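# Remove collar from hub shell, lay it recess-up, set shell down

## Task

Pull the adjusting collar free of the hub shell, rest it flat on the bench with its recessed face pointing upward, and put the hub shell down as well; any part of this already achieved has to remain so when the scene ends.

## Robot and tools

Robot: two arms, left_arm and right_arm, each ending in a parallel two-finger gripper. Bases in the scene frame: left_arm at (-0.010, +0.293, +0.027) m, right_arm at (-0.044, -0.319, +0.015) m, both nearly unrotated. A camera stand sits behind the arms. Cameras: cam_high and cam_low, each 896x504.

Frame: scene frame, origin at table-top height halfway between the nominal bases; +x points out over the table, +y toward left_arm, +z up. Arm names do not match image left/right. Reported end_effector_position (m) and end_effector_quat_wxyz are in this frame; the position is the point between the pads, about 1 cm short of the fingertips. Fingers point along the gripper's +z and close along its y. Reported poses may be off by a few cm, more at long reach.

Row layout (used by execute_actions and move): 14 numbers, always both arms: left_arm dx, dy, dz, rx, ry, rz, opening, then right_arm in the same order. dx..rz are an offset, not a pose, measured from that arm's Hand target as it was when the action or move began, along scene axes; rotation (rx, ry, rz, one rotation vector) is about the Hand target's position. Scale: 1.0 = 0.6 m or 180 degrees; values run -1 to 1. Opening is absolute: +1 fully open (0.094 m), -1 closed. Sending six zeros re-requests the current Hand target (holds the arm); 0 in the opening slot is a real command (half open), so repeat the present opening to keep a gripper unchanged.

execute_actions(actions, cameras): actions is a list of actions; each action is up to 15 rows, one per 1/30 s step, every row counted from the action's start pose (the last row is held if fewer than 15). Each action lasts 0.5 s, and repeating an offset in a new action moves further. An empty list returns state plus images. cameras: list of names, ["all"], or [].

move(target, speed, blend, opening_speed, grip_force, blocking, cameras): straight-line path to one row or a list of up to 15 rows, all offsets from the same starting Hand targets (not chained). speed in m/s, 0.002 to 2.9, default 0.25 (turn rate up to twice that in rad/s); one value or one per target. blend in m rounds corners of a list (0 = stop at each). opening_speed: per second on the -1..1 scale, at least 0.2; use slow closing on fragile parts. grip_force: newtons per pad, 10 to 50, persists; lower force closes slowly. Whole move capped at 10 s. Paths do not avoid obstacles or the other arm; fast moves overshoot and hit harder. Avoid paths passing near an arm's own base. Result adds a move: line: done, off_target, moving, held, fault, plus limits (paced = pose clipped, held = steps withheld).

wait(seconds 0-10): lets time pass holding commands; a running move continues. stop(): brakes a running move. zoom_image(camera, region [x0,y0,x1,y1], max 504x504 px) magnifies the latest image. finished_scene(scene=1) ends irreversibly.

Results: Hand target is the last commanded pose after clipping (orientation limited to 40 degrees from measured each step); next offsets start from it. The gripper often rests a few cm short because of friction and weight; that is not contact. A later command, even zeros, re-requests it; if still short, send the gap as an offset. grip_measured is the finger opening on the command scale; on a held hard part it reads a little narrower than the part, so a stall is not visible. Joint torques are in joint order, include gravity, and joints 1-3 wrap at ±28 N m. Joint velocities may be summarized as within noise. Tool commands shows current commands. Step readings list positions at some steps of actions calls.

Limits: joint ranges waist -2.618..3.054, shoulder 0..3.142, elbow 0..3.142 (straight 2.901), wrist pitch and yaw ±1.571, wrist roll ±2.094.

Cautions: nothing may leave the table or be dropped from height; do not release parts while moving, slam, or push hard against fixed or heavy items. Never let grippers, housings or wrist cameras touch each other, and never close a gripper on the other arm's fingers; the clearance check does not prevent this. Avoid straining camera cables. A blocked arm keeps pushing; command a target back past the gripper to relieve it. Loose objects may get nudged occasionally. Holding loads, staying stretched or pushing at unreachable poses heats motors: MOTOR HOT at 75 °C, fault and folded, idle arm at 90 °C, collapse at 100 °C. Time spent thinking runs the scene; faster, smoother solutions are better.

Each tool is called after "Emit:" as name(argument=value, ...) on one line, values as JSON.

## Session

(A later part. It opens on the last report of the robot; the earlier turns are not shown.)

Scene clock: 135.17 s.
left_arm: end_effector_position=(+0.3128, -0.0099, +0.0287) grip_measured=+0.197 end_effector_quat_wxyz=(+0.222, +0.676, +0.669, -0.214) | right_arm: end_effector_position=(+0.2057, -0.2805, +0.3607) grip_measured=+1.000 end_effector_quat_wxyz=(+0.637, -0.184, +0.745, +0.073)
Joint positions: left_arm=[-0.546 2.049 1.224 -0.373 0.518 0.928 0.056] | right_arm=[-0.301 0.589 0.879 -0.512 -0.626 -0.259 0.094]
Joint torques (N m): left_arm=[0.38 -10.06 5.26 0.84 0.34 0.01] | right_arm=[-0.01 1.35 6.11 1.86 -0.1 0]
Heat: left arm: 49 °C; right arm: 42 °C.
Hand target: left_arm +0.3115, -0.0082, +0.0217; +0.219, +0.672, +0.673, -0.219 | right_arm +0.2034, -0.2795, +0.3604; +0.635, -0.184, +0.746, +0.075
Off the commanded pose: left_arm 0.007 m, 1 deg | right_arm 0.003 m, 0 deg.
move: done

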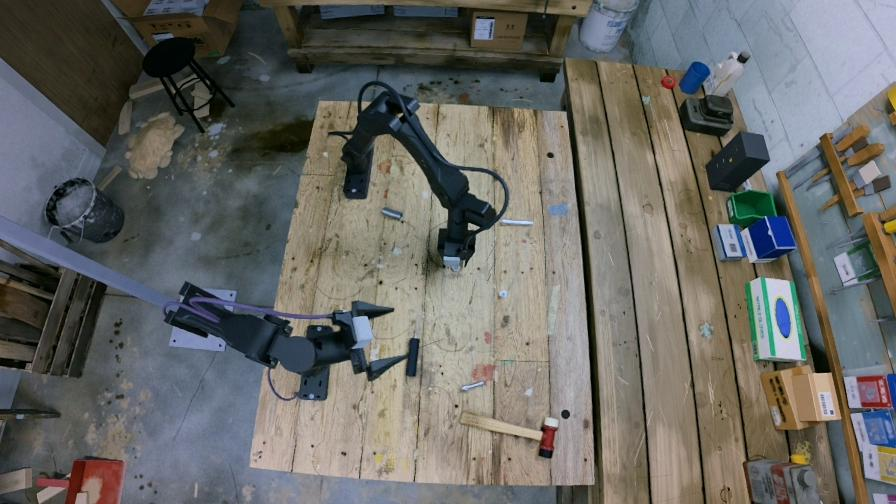

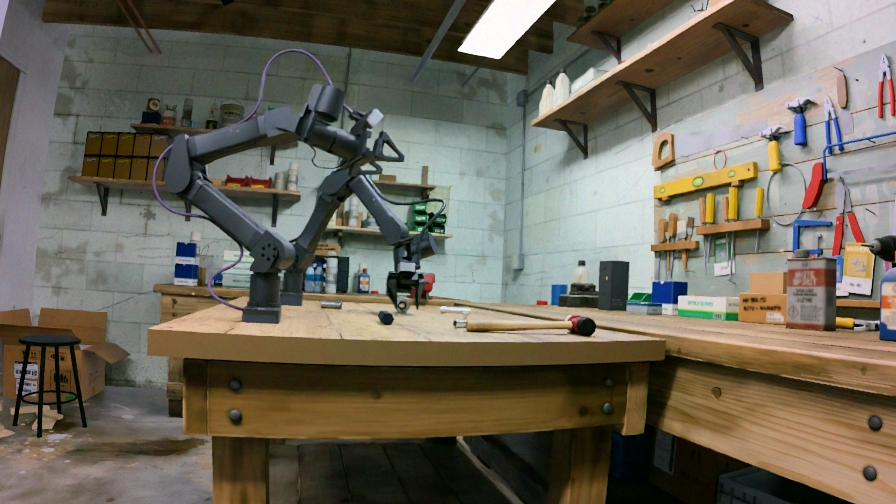

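Emit:
move(target=[0.001,0.010,-0.030,0,0,0,0.2,0,0,0,0,0,0,1], speed=0.06, cameras=["cam_high","cam_low"])

Emit:
zoom_image(camera="cam_low", region=[380, 270, 440, 330])

Emit:
zoom_image(camera="cam_high", region=[420, 225, 490, 295])

Scene clock: 140.33 s.
left_arm: end_effector_position=(+0.3159, -0.0047, +0.0147) grip_measured=+0.197 end_effector_quat_wxyz=(+0.226, +0.671, +0.673, -0.212) | right_arm: end_effector_position=(+0.2057, -0.2805, +0.3607) grip_measured=+1.000 end_effector_quat_wxyz=(+0.637, -0.184, +0.745, +0.073)
Joint positions: left_arm=[-0.532 2.074 1.195 -0.316 0.519 0.928 0.056] | right_arm=[-0.301 0.589 0.879 -0.512 -0.626 -0.259 0.094]
Joint torques (N m): left_arm=[0.38 -9.36 4.83 0.96 0.35 0.16] | right_arm=[-0.02 1.33 6.11 1.86 -0.09 -0.01]
Heat: left arm: 49 °C; right arm: 42 °C.
Hand target: left_arm +0.3121, -0.0022, +0.0037; +0.219, +0.672, +0.673, -0.219 | right_arm +0.2034, -0.2795, +0.3604; +0.635, -0.184, +0.746, +0.075
Off the commanded pose: left_arm 0.012 m, 1 deg | right_arm 0.003 m, 0 deg.
move: off_target (left_arm)

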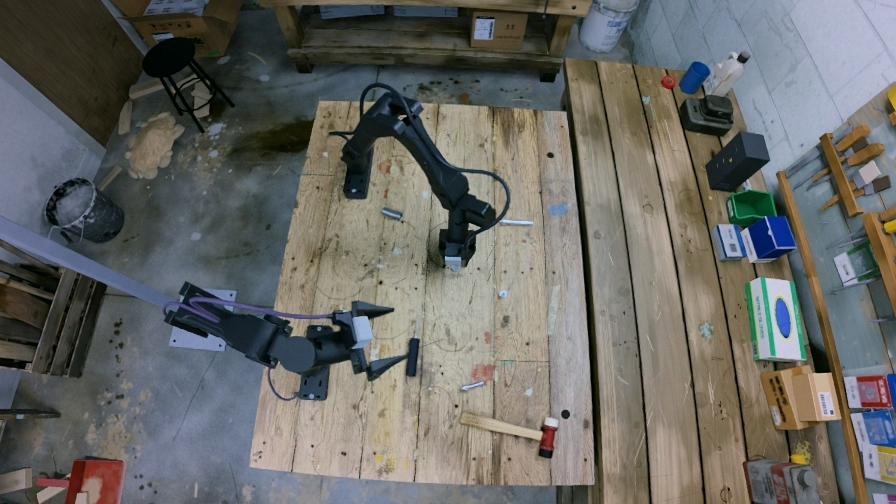

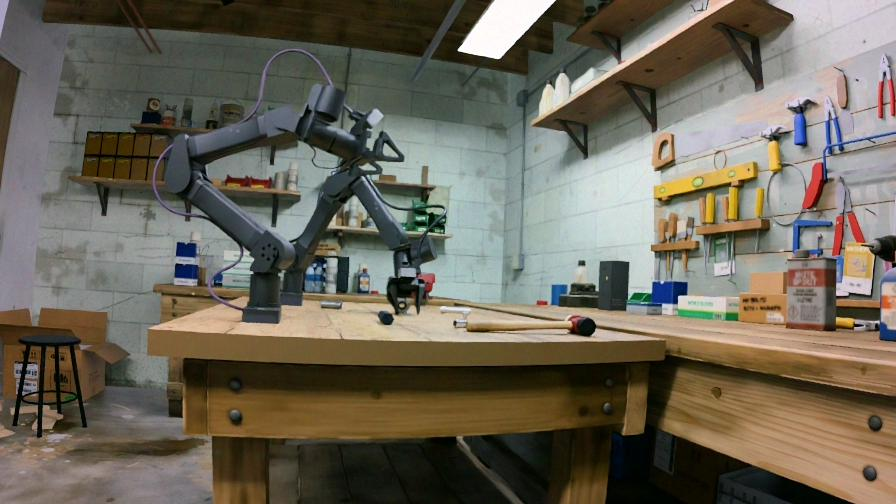

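Scaled by 8.400 from the camera's 896x504 image, which has a finer 1280x720 frame.

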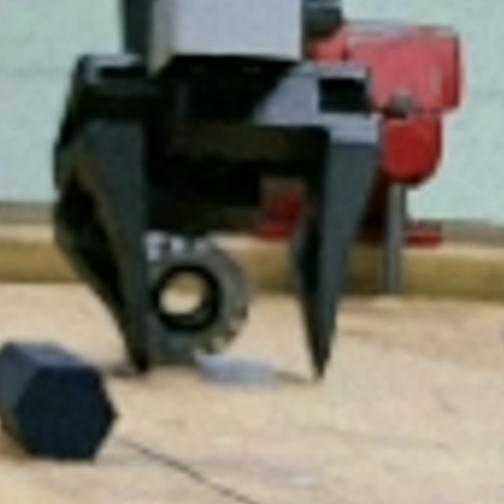

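Scaled by 7.200 from the camera's 896x504 image, which has a finer 1280x720 frame.

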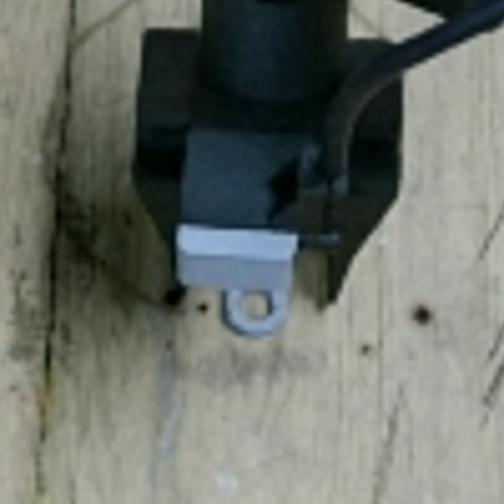

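Emit:
move(target=[[0,-0.005,0,0,0,0,-0.7,0,0,0,0,0,0,1],[0,-0.005,0.12,0,0,0,-0.7,0,0,0,0,0,0,1]], opening_speed=0.8, speed=0.15, grip_force=20, cameras=["cam_high","cam_low"])

Emit:
zoom_image(camera="cam_low", region=[370, 250, 440, 320])

Emit:
zoom_image(camera="cam_high", region=[420, 225, 490, 295])

Scene clock: 148.67 s.
left_arm: end_effector_position=(+0.3110, -0.0015, +0.0662) grip_measured=-0.550 end_effector_quat_wxyz=(+0.211, +0.670, +0.678, -0.216) | right_arm: end_effector_position=(+0.2057, -0.2805, +0.3607) grip_measured=+1.000 end_effector_quat_wxyz=(+0.637, -0.184, +0.745, +0.073)
Joint positions: left_arm=[-0.532 1.971 1.287 -0.543 0.518 0.928 0.021] | right_arm=[-0.301 0.589 0.879 -0.512 -0.626 -0.259 0.094]
Joint torques (N m): left_arm=[-0.2 -11.88 7.83 0.6 0.36 0.04] | right_arm=[-0.01 1.35 6.12 1.86 -0.09 -0.01]
Heat: left arm: 49 °C; right arm: 42 °C.
Hand target: left_arm +0.3120, -0.0051, +0.0756; +0.219, +0.672, +0.673, -0.219 | right_arm +0.2034, -0.2795, +0.3604; +0.635, -0.184, +0.746, +0.075
Off the commanded pose: left_arm 0.010 m, 1 deg | right_arm 0.003 m, 0 deg.
grip_force (N): 20, 20
move: done

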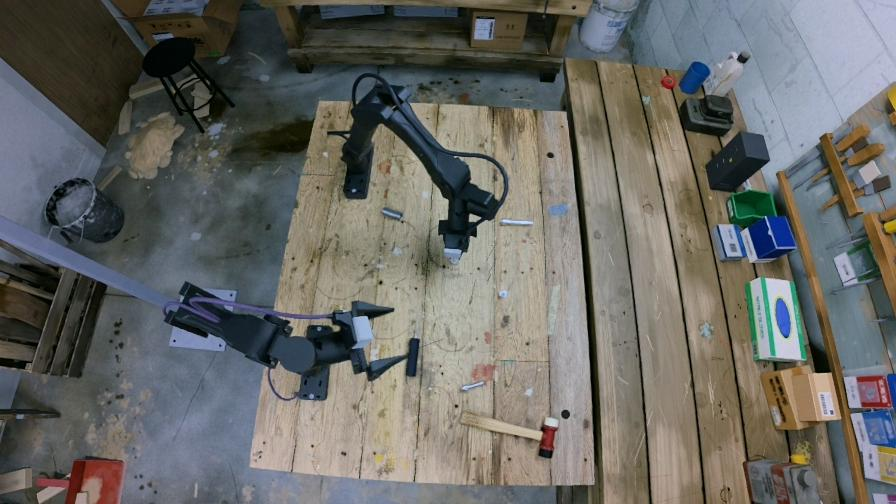

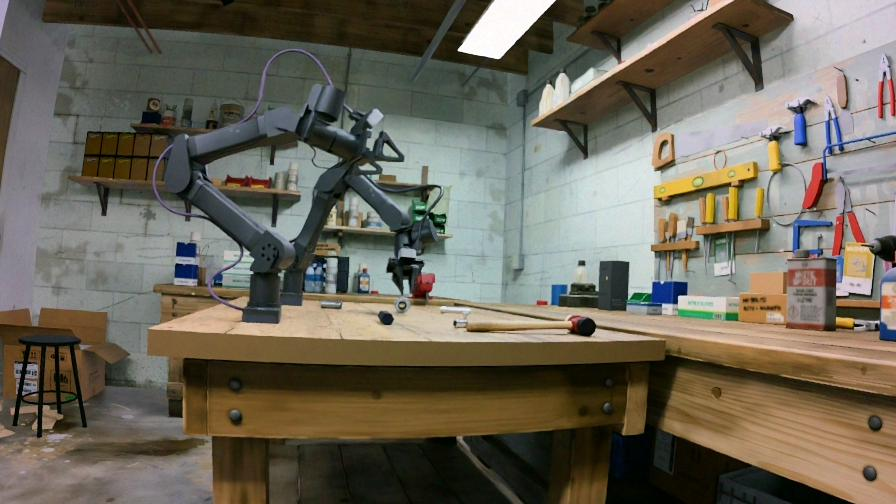

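Scaled by 7.200 from the camera's 896x504 image, which has a finer 1280x720 frame.

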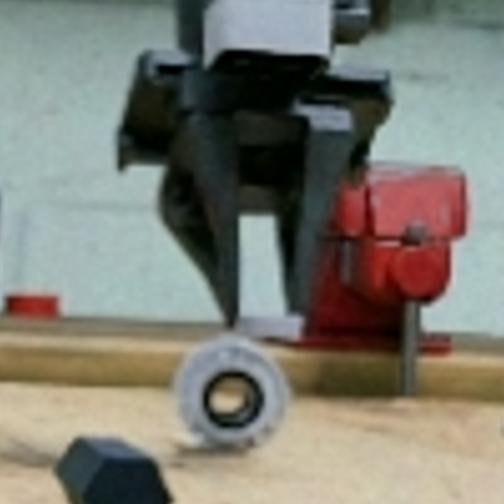

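Scaled by 7.200 from the camera's 896x504 image, which has a finer 1280x720 frame.

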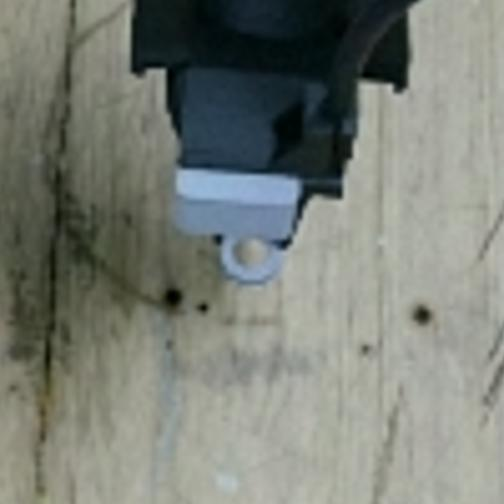

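Emit:
move(target=[0,0,0.21,-0.283,0,0,-0.7,0,0,0,0,0,0,1], speed=0.3, cameras=["cam_high","cam_low"])

Emit:
zoom_image(camera="cam_low", region=[380, 210, 440, 260])

Emit:
zoom_image(camera="cam_high", region=[420, 190, 490, 260])

Scene clock: 155.03 s.
left_arm: end_effector_position=(+0.3138, -0.0057, +0.2127) grip_measured=-0.550 end_effector_quat_wxyz=(+0.495, +0.517, +0.506, -0.482) | right_arm: end_effector_position=(+0.2057, -0.2805, +0.3607) grip_measured=+1.000 end_effector_quat_wxyz=(+0.637, -0.184, +0.745, +0.073)
Joint positions: left_arm=[-0.348 1.834 0.853 0.85 1.211 0.145 0.021] | right_arm=[-0.301 0.589 0.879 -0.512 -0.626 -0.259 0.094]
Joint torques (N m): left_arm=[-0.03 -7.49 4.89 1.46 0.1 0.06] | right_arm=[-0.01 1.35 6.09 1.86 -0.1 -0.01]
Heat: left arm: 49 °C; right arm: 42 °C.
Hand target: left_arm +0.3120, -0.0052, +0.2017; +0.486, +0.513, +0.513, -0.487 | right_arm +0.2034, -0.2795, +0.3604; +0.635, -0.184, +0.746, +0.075
Off the commanded pose: left_arm 0.011 m, 1 deg | right_arm 0.003 m, 0 deg.
grip_force (N): 20, 20
move: off_target (left_arm)

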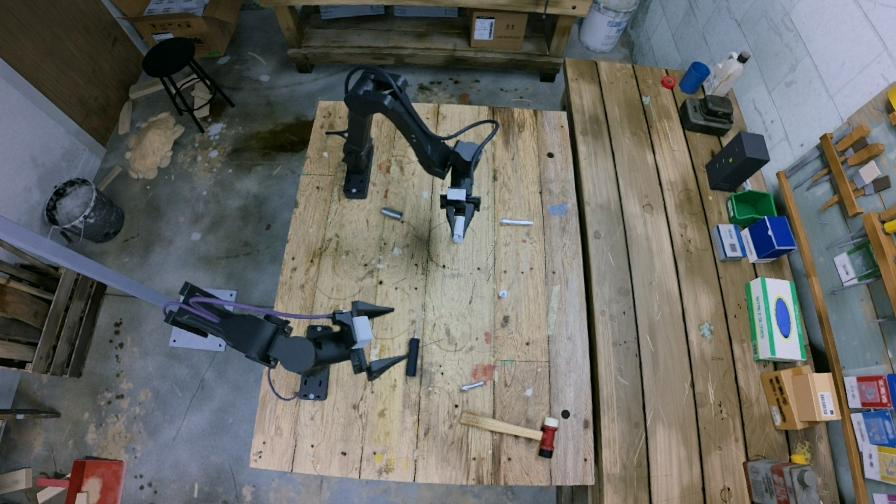

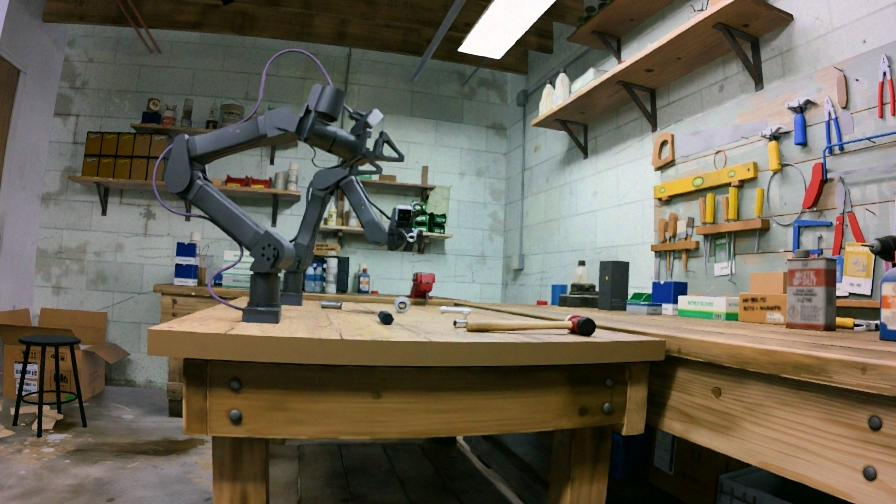

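Scaled by 8.400 from the camera's 896x504 image, which has a finer 1280x720 frame.

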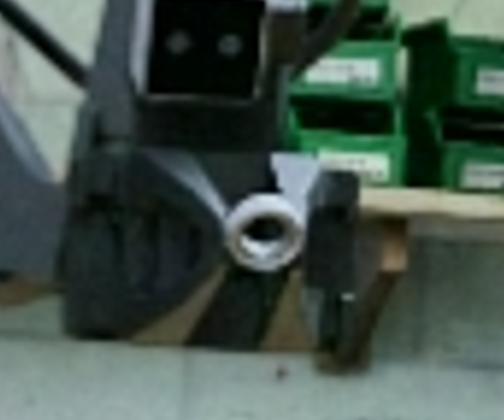

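Scaled by 7.200 from the camera's 896x504 image, which has a finer 1280x720 frame.

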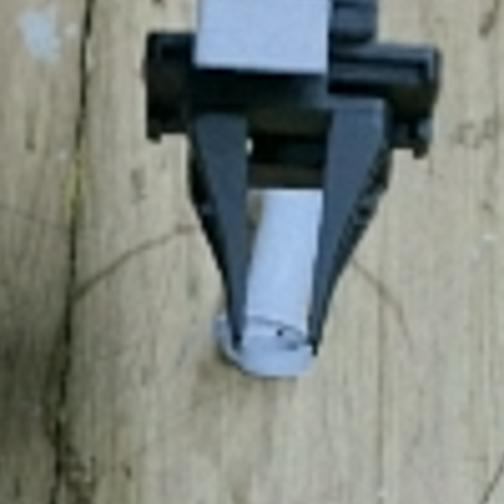

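Emit:
move(target=[-0.033,-0.117,-0.117,0,0,0,-0.7,0.151,0.3275,-0.14,-0.052,0.443,-0.128,0], speed=0.3, cameras=["cam_high","cam_low"])

Emit:
zoom_image(camera="cam_low", region=[350, 160, 470, 290])

Emit:
zoom_image(camera="cam_high", region=[390, 190, 490, 290])

Scene clock: 186.43 s.
left_arm: end_effector_position=(+0.2896, -0.0730, +0.1363) grip_measured=-0.550 end_effector_quat_wxyz=(+0.485, +0.515, +0.510, -0.489) | right_arm: end_effector_position=(+0.2931, -0.0833, +0.2813) grip_measured=+0.001 end_effector_quat_wxyz=(+0.148, -0.006, +0.984, +0.099)
Joint positions: left_arm=[-0.549 2.118 0.834 1.185 1.021 0.085 0.021] | right_arm=[0.591 1.918 2.238 -1.531 0.005 0.598 0.047]
Joint torques (N m): left_arm=[-0.42 -8.7 5.53 1.54 -0.06 -0.01] | right_arm=[-0.23 -7.64 6.79 0.78 -0.03 0.09]
Heat: left arm: 48 °C; right arm: 42 °C.
Hand target: left_arm +0.2921, -0.0753, +0.1315; +0.486, +0.513, +0.513, -0.487 | right_arm +0.2939, -0.0828, +0.2764; -0.001, +0.000, +1.000, +0.001
Off the commanded pose: left_arm 0.006 m, 1 deg | right_arm 0.005 m, 21 deg.
joint sent to its limit (right arm) — joint 4 (wrist pitch), lower limit. The joint targets are off in orientation, not in position.
grip_force (N): 20, 20
move: off_target (right_arm)

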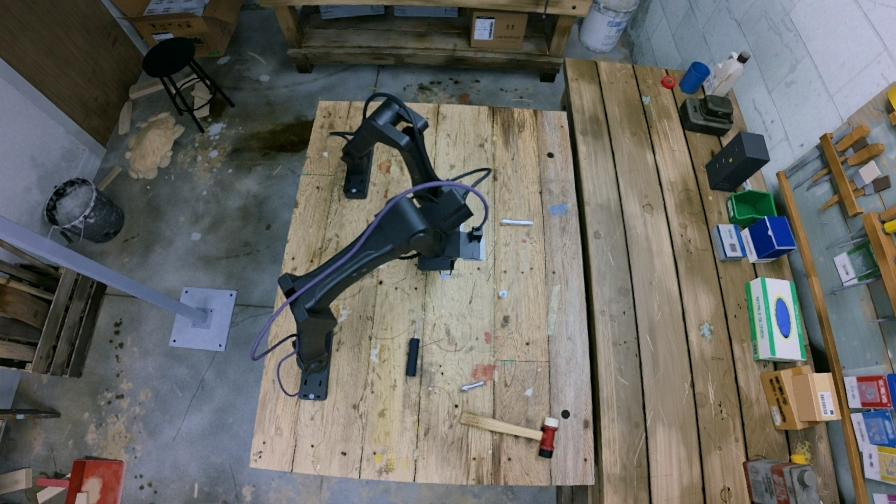

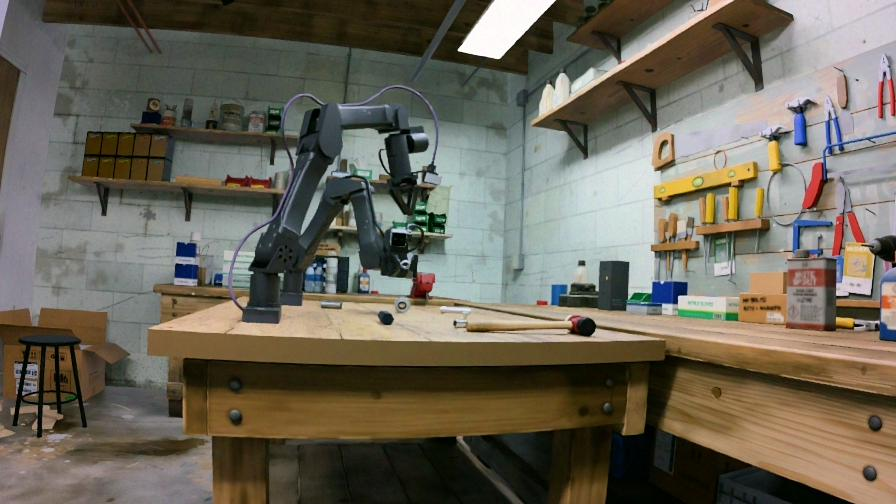

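Scaled by 3.877 from the camera's 896x504 image, which has a finer 1280x720 frame.

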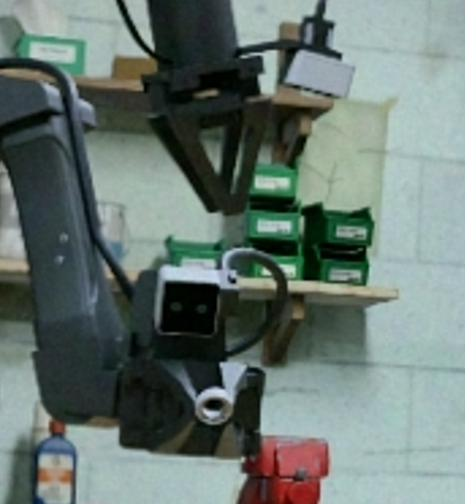

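Scaled by 5.040 from the camera's 896x504 image, which has a finer 1280x720 frame.

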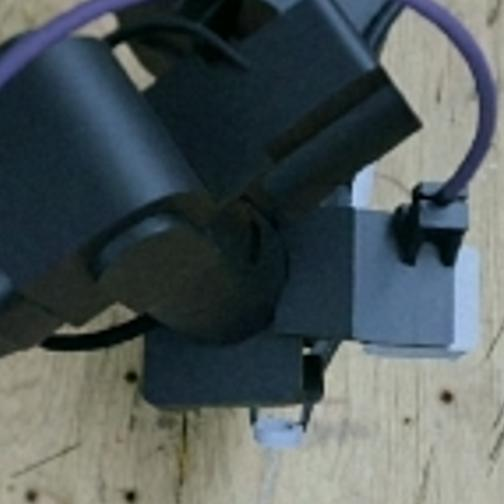

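Emit:
move(target=[0,0,0,0,0,0,-0.7,0.008,0.006,-0.16,0,0,0,0.3], speed=0.15, cameras=["cam_high","cam_low"])

Emit:
zoom_image(camera="cam_low", region=[375, 200, 435, 290])

Emit:
zoom_image(camera="cam_high", region=[405, 210, 495, 300])

Scene clock: 206.70 s.
left_arm: end_effector_position=(+0.2896, -0.0730, +0.1363) grip_measured=-0.550 end_effector_quat_wxyz=(+0.485, +0.515, +0.510, -0.489) | right_arm: end_effector_position=(+0.3030, -0.0761, +0.1969) grip_measured=+0.299 end_effector_quat_wxyz=(+0.056, -0.006, +0.998, +0.036)
Joint positions: left_arm=[-0.549 2.118 0.834 1.185 1.021 0.085 0.021] | right_arm=[0.591 2.097 2.193 -1.534 0.004 0.599 0.061]
Joint torques (N m): left_arm=[-0.51 -8.59 5.63 1.54 -0.06 0.04] | right_arm=[-0.24 -9.14 4.22 0.37 -0.03 0.09]
Heat: left arm: 47 °C; right arm: 41 °C.
Hand target: left_arm +0.2921, -0.0753, +0.1315; +0.486, +0.513, +0.513, -0.487 | right_arm +0.2987, -0.0793, +0.1804; +0.000, +0.000, +1.000, +0.000
Off the commanded pose: left_arm 0.006 m, 1 deg | right_arm 0.017 m, 8 deg.
joint sent to its limit (right arm) — joint 4 (wrist pitch), lower limit. The joint targets are off in orientation, not in position.
grip_force (N): 20, 20
move: off_target (right_arm)

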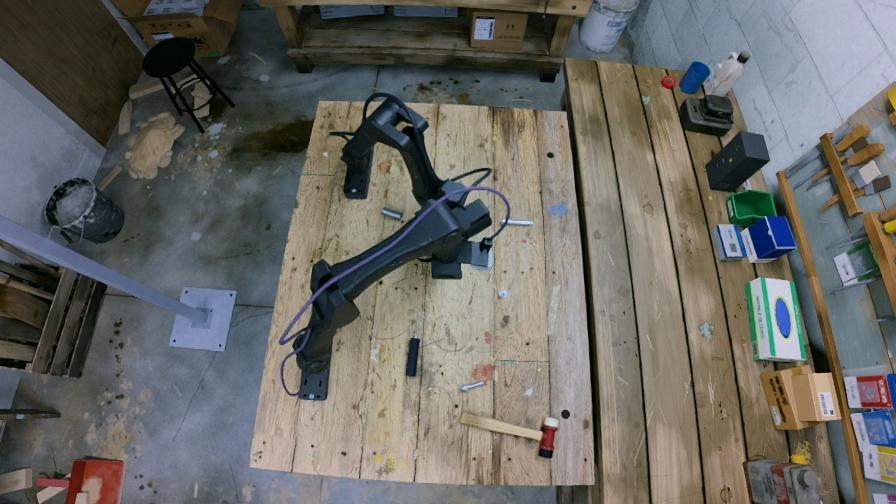

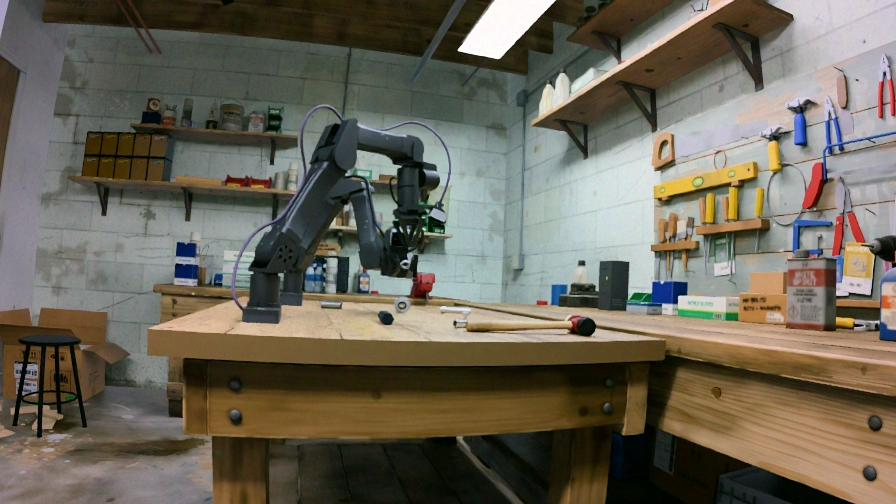

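Scaled by 5.600 from the camera's 896x504 image, which has a finer 1280x720 frame.

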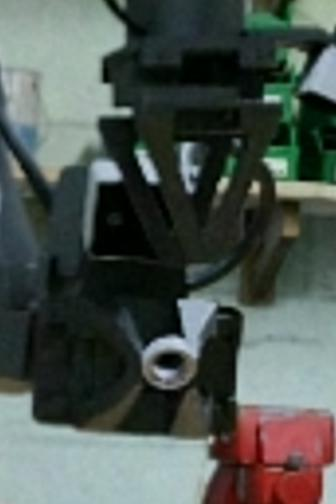

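Scaled by 5.600 from the camera's 896x504 image, which has a finer 1280x720 frame.

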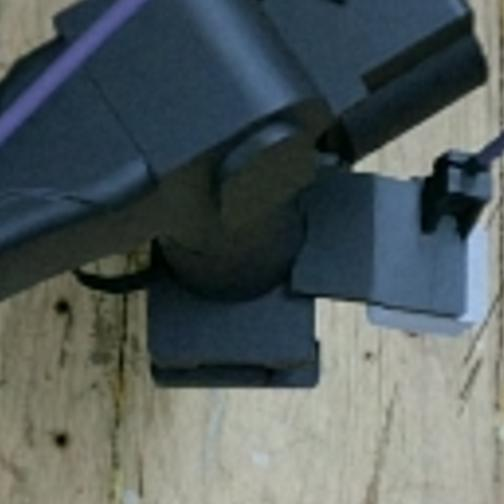

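Emit:
move(target=[0,0,0,0,0,0,-0.7,-0.014,-0.005,-0.066,0,0,0,0.3], speed=0.06, cameras=["cam_high","cam_low"])

Emit:
zoom_image(camera="cam_low", region=[380, 230, 430, 290])

Emit:
zoom_image(camera="cam_high", region=[405, 210, 495, 300])

Scene clock: 213.20 s.
left_arm: end_effector_position=(+0.2895, -0.0729, +0.1307) grip_measured=-0.550 end_effector_quat_wxyz=(+0.479, +0.513, +0.517, -0.490) | right_arm: end_effector_position=(+0.2915, -0.0841, +0.1589) grip_measured=+0.299 end_effector_quat_wxyz=(+0.016, -0.003, +1.000, +0.010)
Joint positions: left_arm=[-0.549 2.128 0.834 1.177 1.02 0.085 0.021] | right_arm=[0.591 2.097 2.045 -1.48 0.003 0.604 0.061]
Joint torques (N m): left_arm=[-0.5 -9.5 5.48 1.64 -0.06 0.02] | right_arm=[0.28 -9.31 3.6 0.53 -0.02 0.09]
Heat: left arm: 47 °C; right arm: 41 °C.
Hand target: left_arm +0.2922, -0.0753, +0.1314; +0.486, +0.513, +0.513, -0.487 | right_arm +0.2903, -0.0823, +0.1408; -0.001, +0.000, +1.000, +0.000
Off the commanded pose: left_arm 0.004 m, 1 deg | right_arm 0.018 m, 2 deg.
grip_force (N): 20, 20
move: off_target (right_arm)

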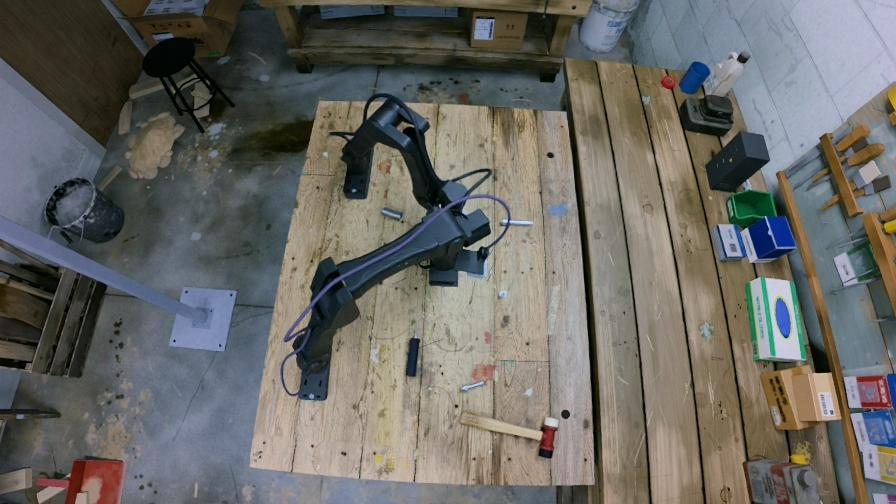

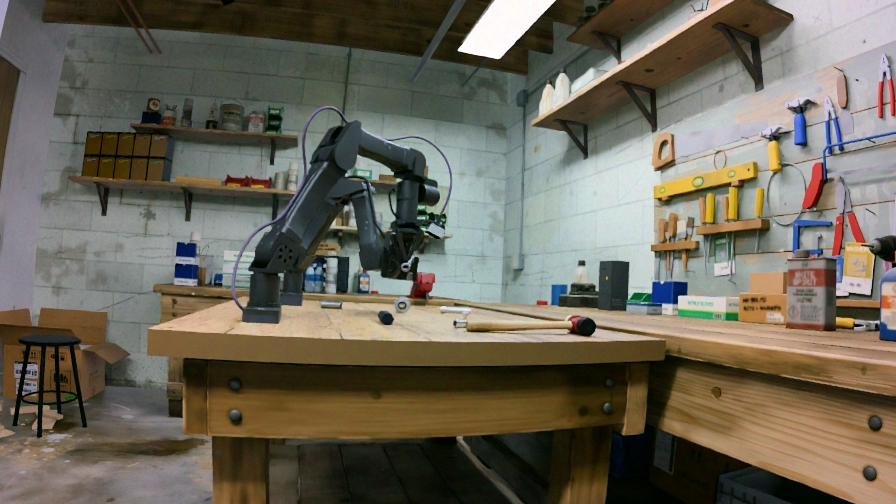

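Scaled by 8.400 from the camera's 896x504 image, which has a finer 1280x720 frame.

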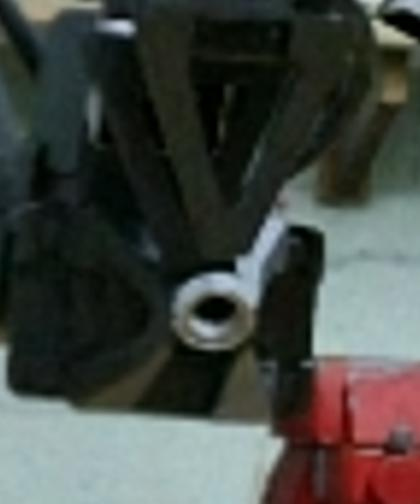

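Scaled by 5.600 from the camera's 896x504 image, which has a finer 1280x720 frame.

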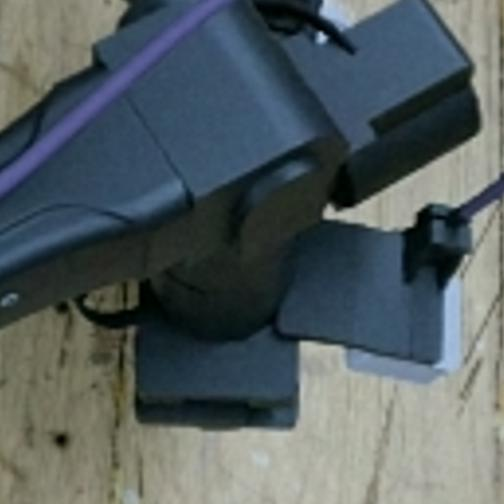

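Emit:
move(target=[0,0,0,0,0,0,-0.7,0.001,0.003,-0.017,0,0,0,0.3], speed=0.04, cameras=["cam_low"])

Emit:
zoom_image(camera="cam_low", region=[380, 230, 430, 290])

Scene clock: 217.77 s.
left_arm: end_effector_position=(+0.2897, -0.0724, +0.1227) grip_measured=-0.550 end_effector_quat_wxyz=(+0.466, +0.509, +0.531, -0.492) | right_arm: end_effector_position=(+0.2924, -0.0834, +0.1508) grip_measured=+0.299 end_effector_quat_wxyz=(+0.016, -0.002, +1.000, +0.010)
Joint positions: left_arm=[-0.549 2.134 0.834 1.145 1.015 0.085 0.021] | right_arm=[0.591 2.097 2.012 -1.449 0.002 0.606 0.061]
Joint torques (N m): left_arm=[-0.47 -10.13 5.57 1.96 0.01 0.04] | right_arm=[0.53 -9.2 3.22 0.61 -0.03 0.1]
Heat: left arm: 47 °C; right arm: 40 °C.
Hand target: left_arm +0.2921, -0.0753, +0.1314; +0.486, +0.513, +0.513, -0.487 | right_arm +0.2909, -0.0805, +0.1306; -0.001, +0.000, +1.000, +0.001
Off the commanded pose: left_arm 0.010 m, 3 deg | right_arm 0.020 m, 2 deg.
grip_force (N): 20, 20
move: off_target (left_arm, right_arm)
Images, in order (width x height): cam_low 896x504.

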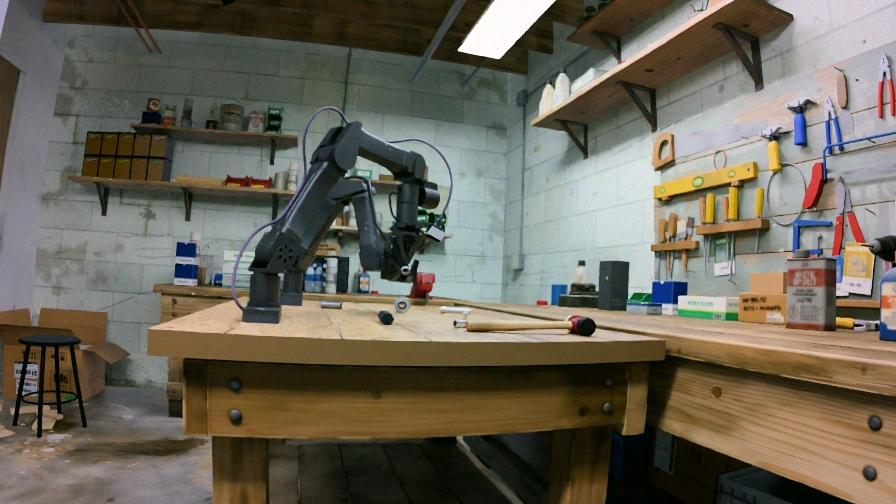

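Scaled by 8.400 from the camera's 896x504 image, which has a finer 1280x720 frame.

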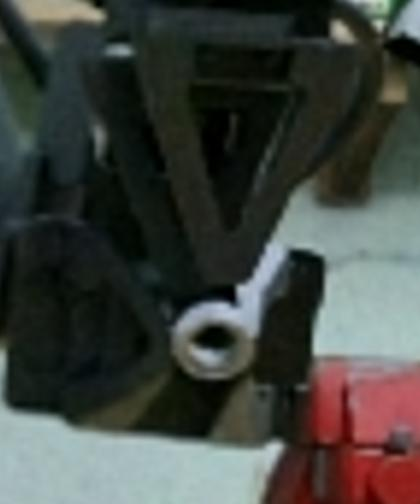

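Emit:
move(target=[[0,0,0,0,0,0,-0.7,0,0,0.035,0,0,0,0.3],[0,0,0,0,0,0,-0.7,0,0.001,0.035,0,0,0,-0.4],[0,0,0,0,0,0,-0.7,0,0.001,0.007,0,0,0,-0.4]], speed=0.05, cameras=["cam_low","cam_high"])

Emit:
zoom_image(camera="cam_low", region=[380, 230, 430, 290])

Emit:
zoom_image(camera="cam_high", region=[405, 210, 495, 300])

Scene clock: 232.03 s.
left_arm: end_effector_position=(+0.2905, -0.0729, +0.1291) grip_measured=-0.550 end_effector_quat_wxyz=(+0.480, +0.512, +0.518, -0.489) | right_arm: end_effector_position=(+0.2897, -0.0852, +0.1505) grip_measured=-0.399 end_effector_quat_wxyz=(+0.008, -0.001, +1.000, +0.004)
Joint positions: left_arm=[-0.549 2.134 0.834 1.185 1.015 0.085 0.021] | right_arm=[0.591 2.106 2.025 -1.473 0.002 0.607 0.028]
Joint torques (N m): left_arm=[-0.4 -10 5.37 1.58 -0.01 0.01] | right_arm=[0.77 -9.76 3.82 0.62 -0.02 0.1]
Heat: left arm: 47 °C; right arm: 40 °C.
Hand target: left_arm +0.2921, -0.0753, +0.1313; +0.486, +0.513, +0.513, -0.487 | right_arm +0.2909, -0.0799, +0.1348; -0.001, +0.000, +1.000, +0.001
Off the commanded pose: left_arm 0.004 m, 1 deg | right_arm 0.017 m, 1 deg.
grip_force (N): 20, 20
move: off_target (right_arm)

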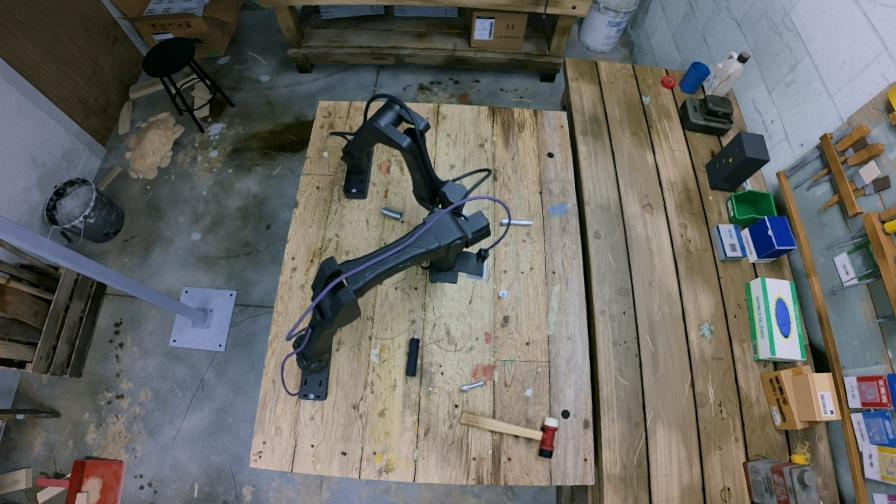

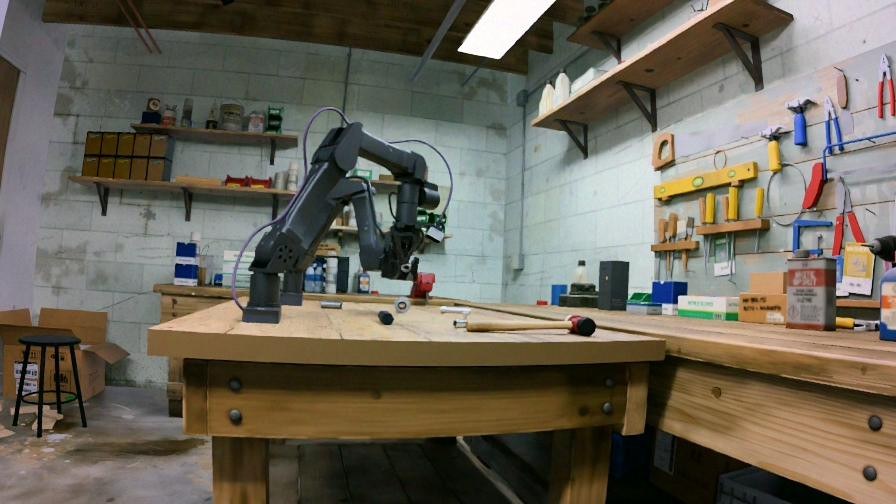

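Scaled by 8.400 from the camera's 896x504 image, which has a finer 1280x720 frame.

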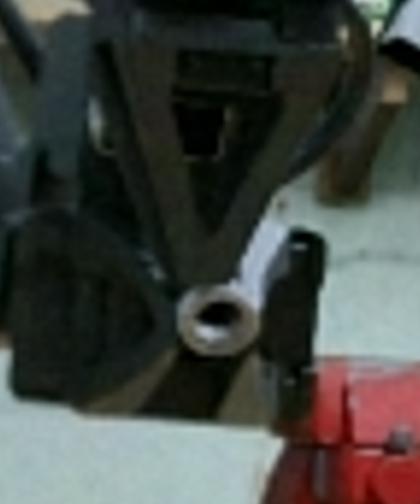

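Scaled by 5.600 from the camera's 896x504 image, which has a finer 1280x720 frame.

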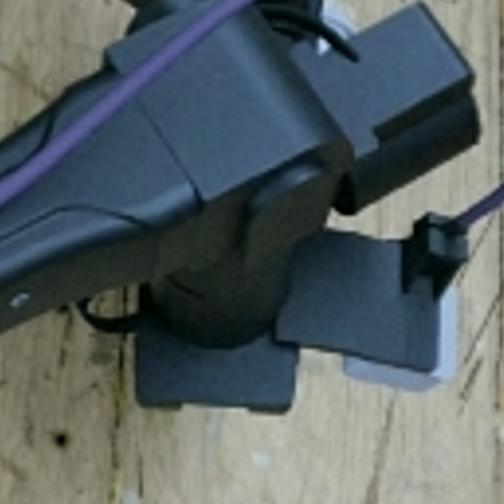

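Emit:
move(target=[0,0,0,0,0,0,-0.7,0.004,-0.002,-0.018,0,0,0,-0.4], speed=0.03, cameras=["cam_low"])

Emit:
zoom_image(camera="cam_low", region=[380, 230, 430, 290])

Scene clock: 237.03 s.
left_arm: end_effector_position=(+0.2911, -0.0723, +0.1217) grip_measured=-0.550 end_effector_quat_wxyz=(+0.466, +0.507, +0.534, -0.490) | right_arm: end_effector_position=(+0.2906, -0.0846, +0.1424) grip_measured=-0.399 end_effector_quat_wxyz=(+0.008, -0.001, +1.000, +0.004)
Joint positions: left_arm=[-0.549 2.134 0.834 1.141 1.007 0.085 0.021] | right_arm=[0.591 2.106 1.992 -1.441 0.002 0.607 0.028]
Joint torques (N m): left_arm=[-0.34 -10.35 5.46 1.97 0.13 0.06] | right_arm=[0.13 -9.57 3.26 0.69 -0.04 0.04]
Heat: left arm: 46 °C; right arm: 40 °C.
Hand target: left_arm +0.2921, -0.0753, +0.1314; +0.486, +0.513, +0.513, -0.487 | right_arm +0.2933, -0.0811, +0.1240; -0.001, +0.000, +1.000, +0.000
Off the commanded pose: left_arm 0.010 m, 3 deg | right_arm 0.019 m, 1 deg.
grip_force (N): 20, 20
move: off_target (left_arm, right_arm)
Images, in order (width x height): cam_low 896x504.

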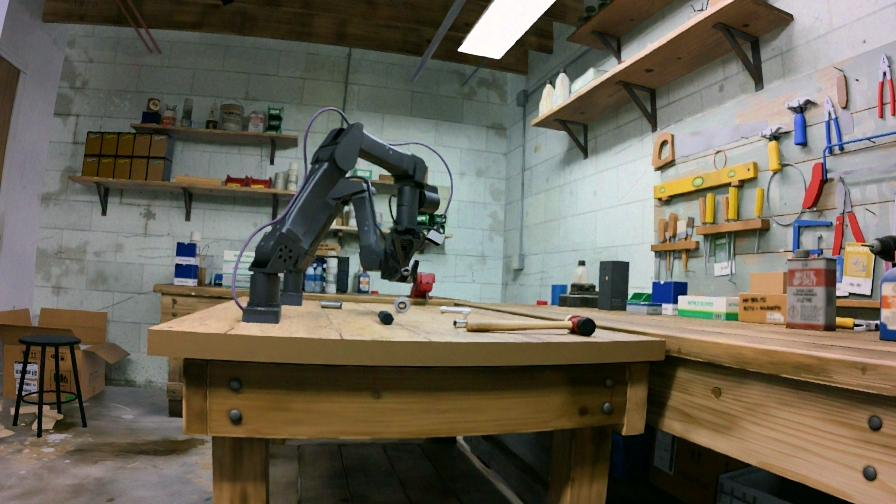

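Scaled by 8.400 from the camera's 896x504 image, which has a finer 1280x720 frame.

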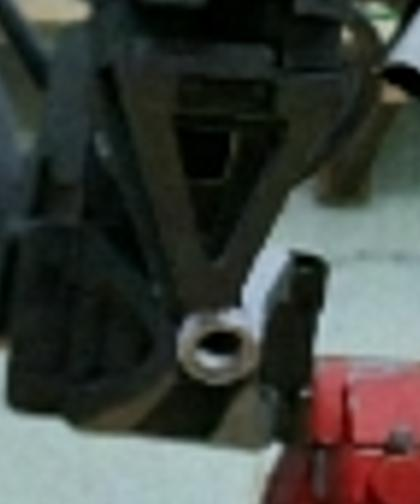

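Emit:
move(target=[[0,0,0,0,0,0,-0.7,0,0,0.09,0,0,0,-0.4],[0,0,0,0,0,0,-0.7,-0.001,-0.1,0.09,0,0,0,-1],[0,0,0,0,0,0,-0.7,-0.001,-0.1,0.018,0,0,0,-1]], speed=0.12, grip_force=[12,30], blend=[0.01,0.01,0], cameras=["cam_low","cam_high"])

Emit:
zoom_image(camera="cam_low", region=[380, 230, 430, 290])

Emit:
zoom_image(camera="cam_high", region=[405, 230, 495, 320])

Scene clock: 252.17 s.
left_arm: end_effector_position=(+0.2920, -0.0729, +0.1291) grip_measured=-0.550 end_effector_quat_wxyz=(+0.482, +0.511, +0.520, -0.486) | right_arm: end_effector_position=(+0.2923, -0.1423, +0.1258) grip_measured=-0.992 end_effector_quat_wxyz=(-0.018, +0.006, +1.000, -0.009)
Joint positions: left_arm=[-0.549 2.134 0.834 1.185 1.006 0.085 0.021] | right_arm=[0.462 2.036 1.821 -1.396 -0.002 0.492 0]
Joint torques (N m): left_arm=[-0.4 -9.99 5.45 1.56 0.1 0.01] | right_arm=[0.18 -15.17 3.93 0.41 0.02 -0.09]
Heat: left arm: 46 °C; right arm: 39 °C.
Hand target: left_arm +0.2921, -0.0753, +0.1314; +0.486, +0.513, +0.513, -0.487 | right_arm +0.2927, -0.1411, +0.1347; -0.001, +0.000, +1.000, +0.001
Off the commanded pose: left_arm 0.003 m, 1 deg | right_arm 0.009 m, 2 deg.
grip_force (N): 12, 30
move: done; blend cut to 0 m at target 2; target 2's new opening was sent with right_arm's hand 0.013 m and 1 deg from that target

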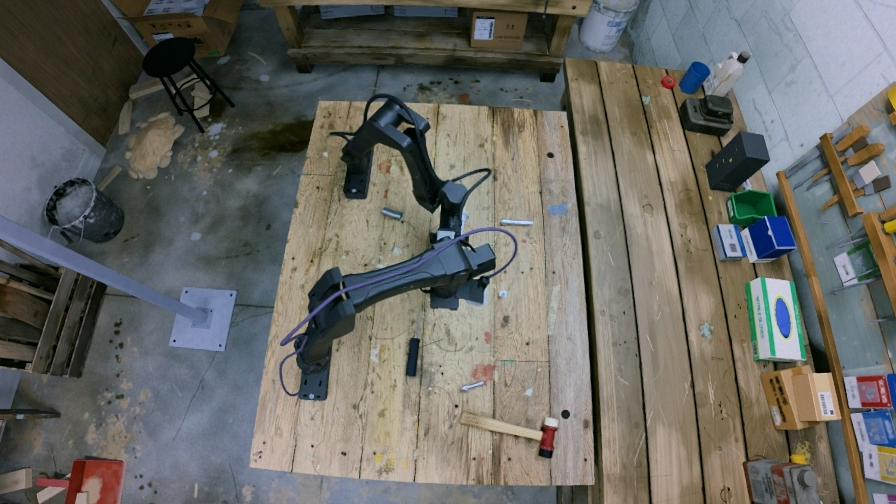

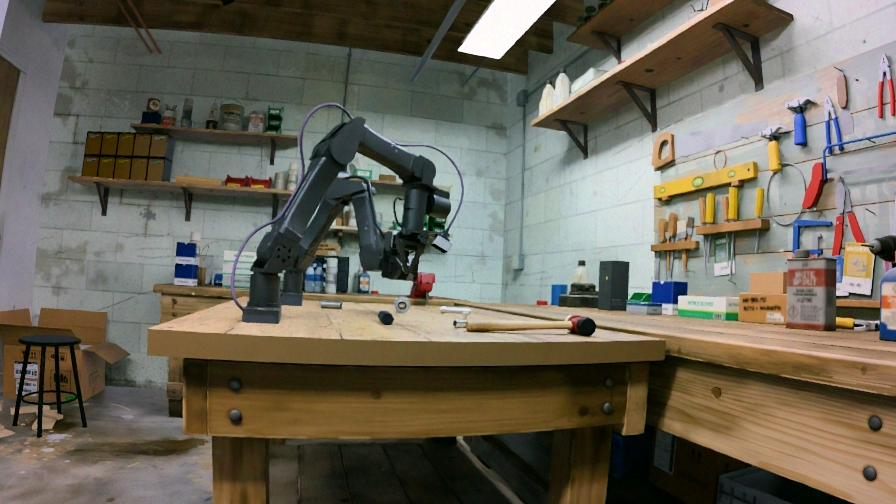

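Scaled by 8.400 from the camera's 896x504 image, which has a finer 1280x720 frame.

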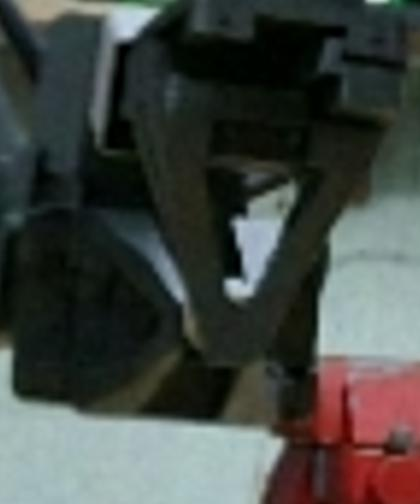

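Scaled by 5.600 from the camera's 896x504 image, which has a finer 1280x720 frame.

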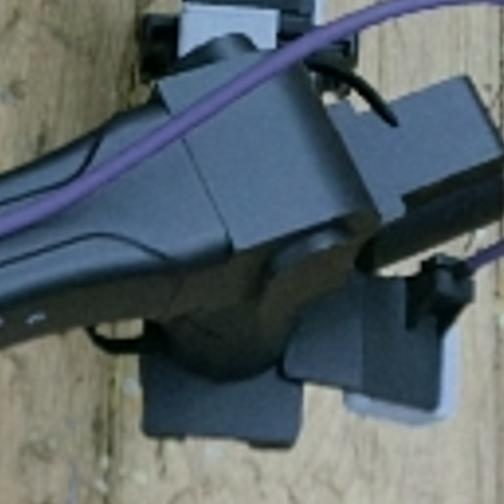

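Emit:
move(target=[0,0,0,0,0,0,-0.7,-0.003,0.01,0.028,0,0,0,-1], speed=0.08, cameras=["cam_low"])

Emit:
zoom_image(camera="cam_low", region=[380, 230, 430, 290])

Scene clock: 256.63 s.
left_arm: end_effector_position=(+0.2920, -0.0729, +0.1291) grip_measured=-0.550 end_effector_quat_wxyz=(+0.482, +0.511, +0.520, -0.486) | right_arm: end_effector_position=(+0.2913, -0.1367, +0.1355) grip_measured=-0.992 end_effector_quat_wxyz=(-0.014, -0.001, +1.000, -0.007)
Joint positions: left_arm=[-0.549 2.134 0.834 1.185 1.006 0.085 0.021] | right_arm=[0.476 2.036 1.859 -1.426 -0.002 0.492 0]
Joint torques (N m): left_arm=[-0.36 -10.06 5.53 1.54 0.08 0.02] | right_arm=[0.36 -14.24 7.02 0.05 0.02 0.07]
Heat: left arm: 46 °C; right arm: 40 °C.
Hand target: left_arm +0.2921, -0.0753, +0.1314; +0.486, +0.513, +0.513, -0.487 | right_arm +0.2908, -0.1351, +0.1515; -0.001, +0.000, +1.000, +0.001
Off the commanded pose: left_arm 0.003 m, 1 deg | right_arm 0.016 m, 2 deg.
grip_force (N): 12, 30
move: off_target (right_arm)
Images, in order (width x height): cam_low 896x504.

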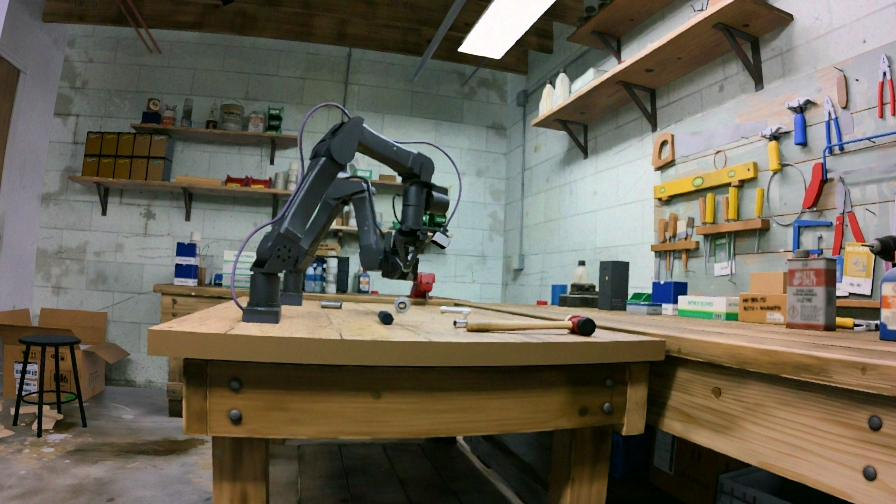

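Scaled by 8.400 from the camera's 896x504 image, which has a finer 1280x720 frame.

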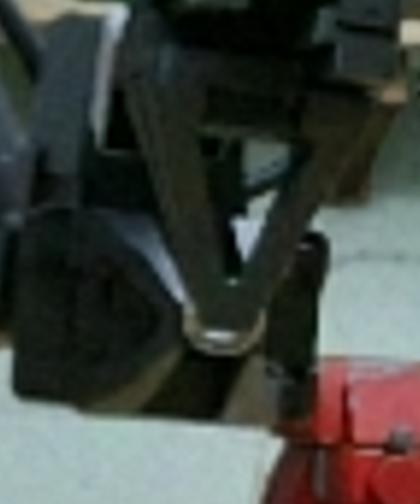

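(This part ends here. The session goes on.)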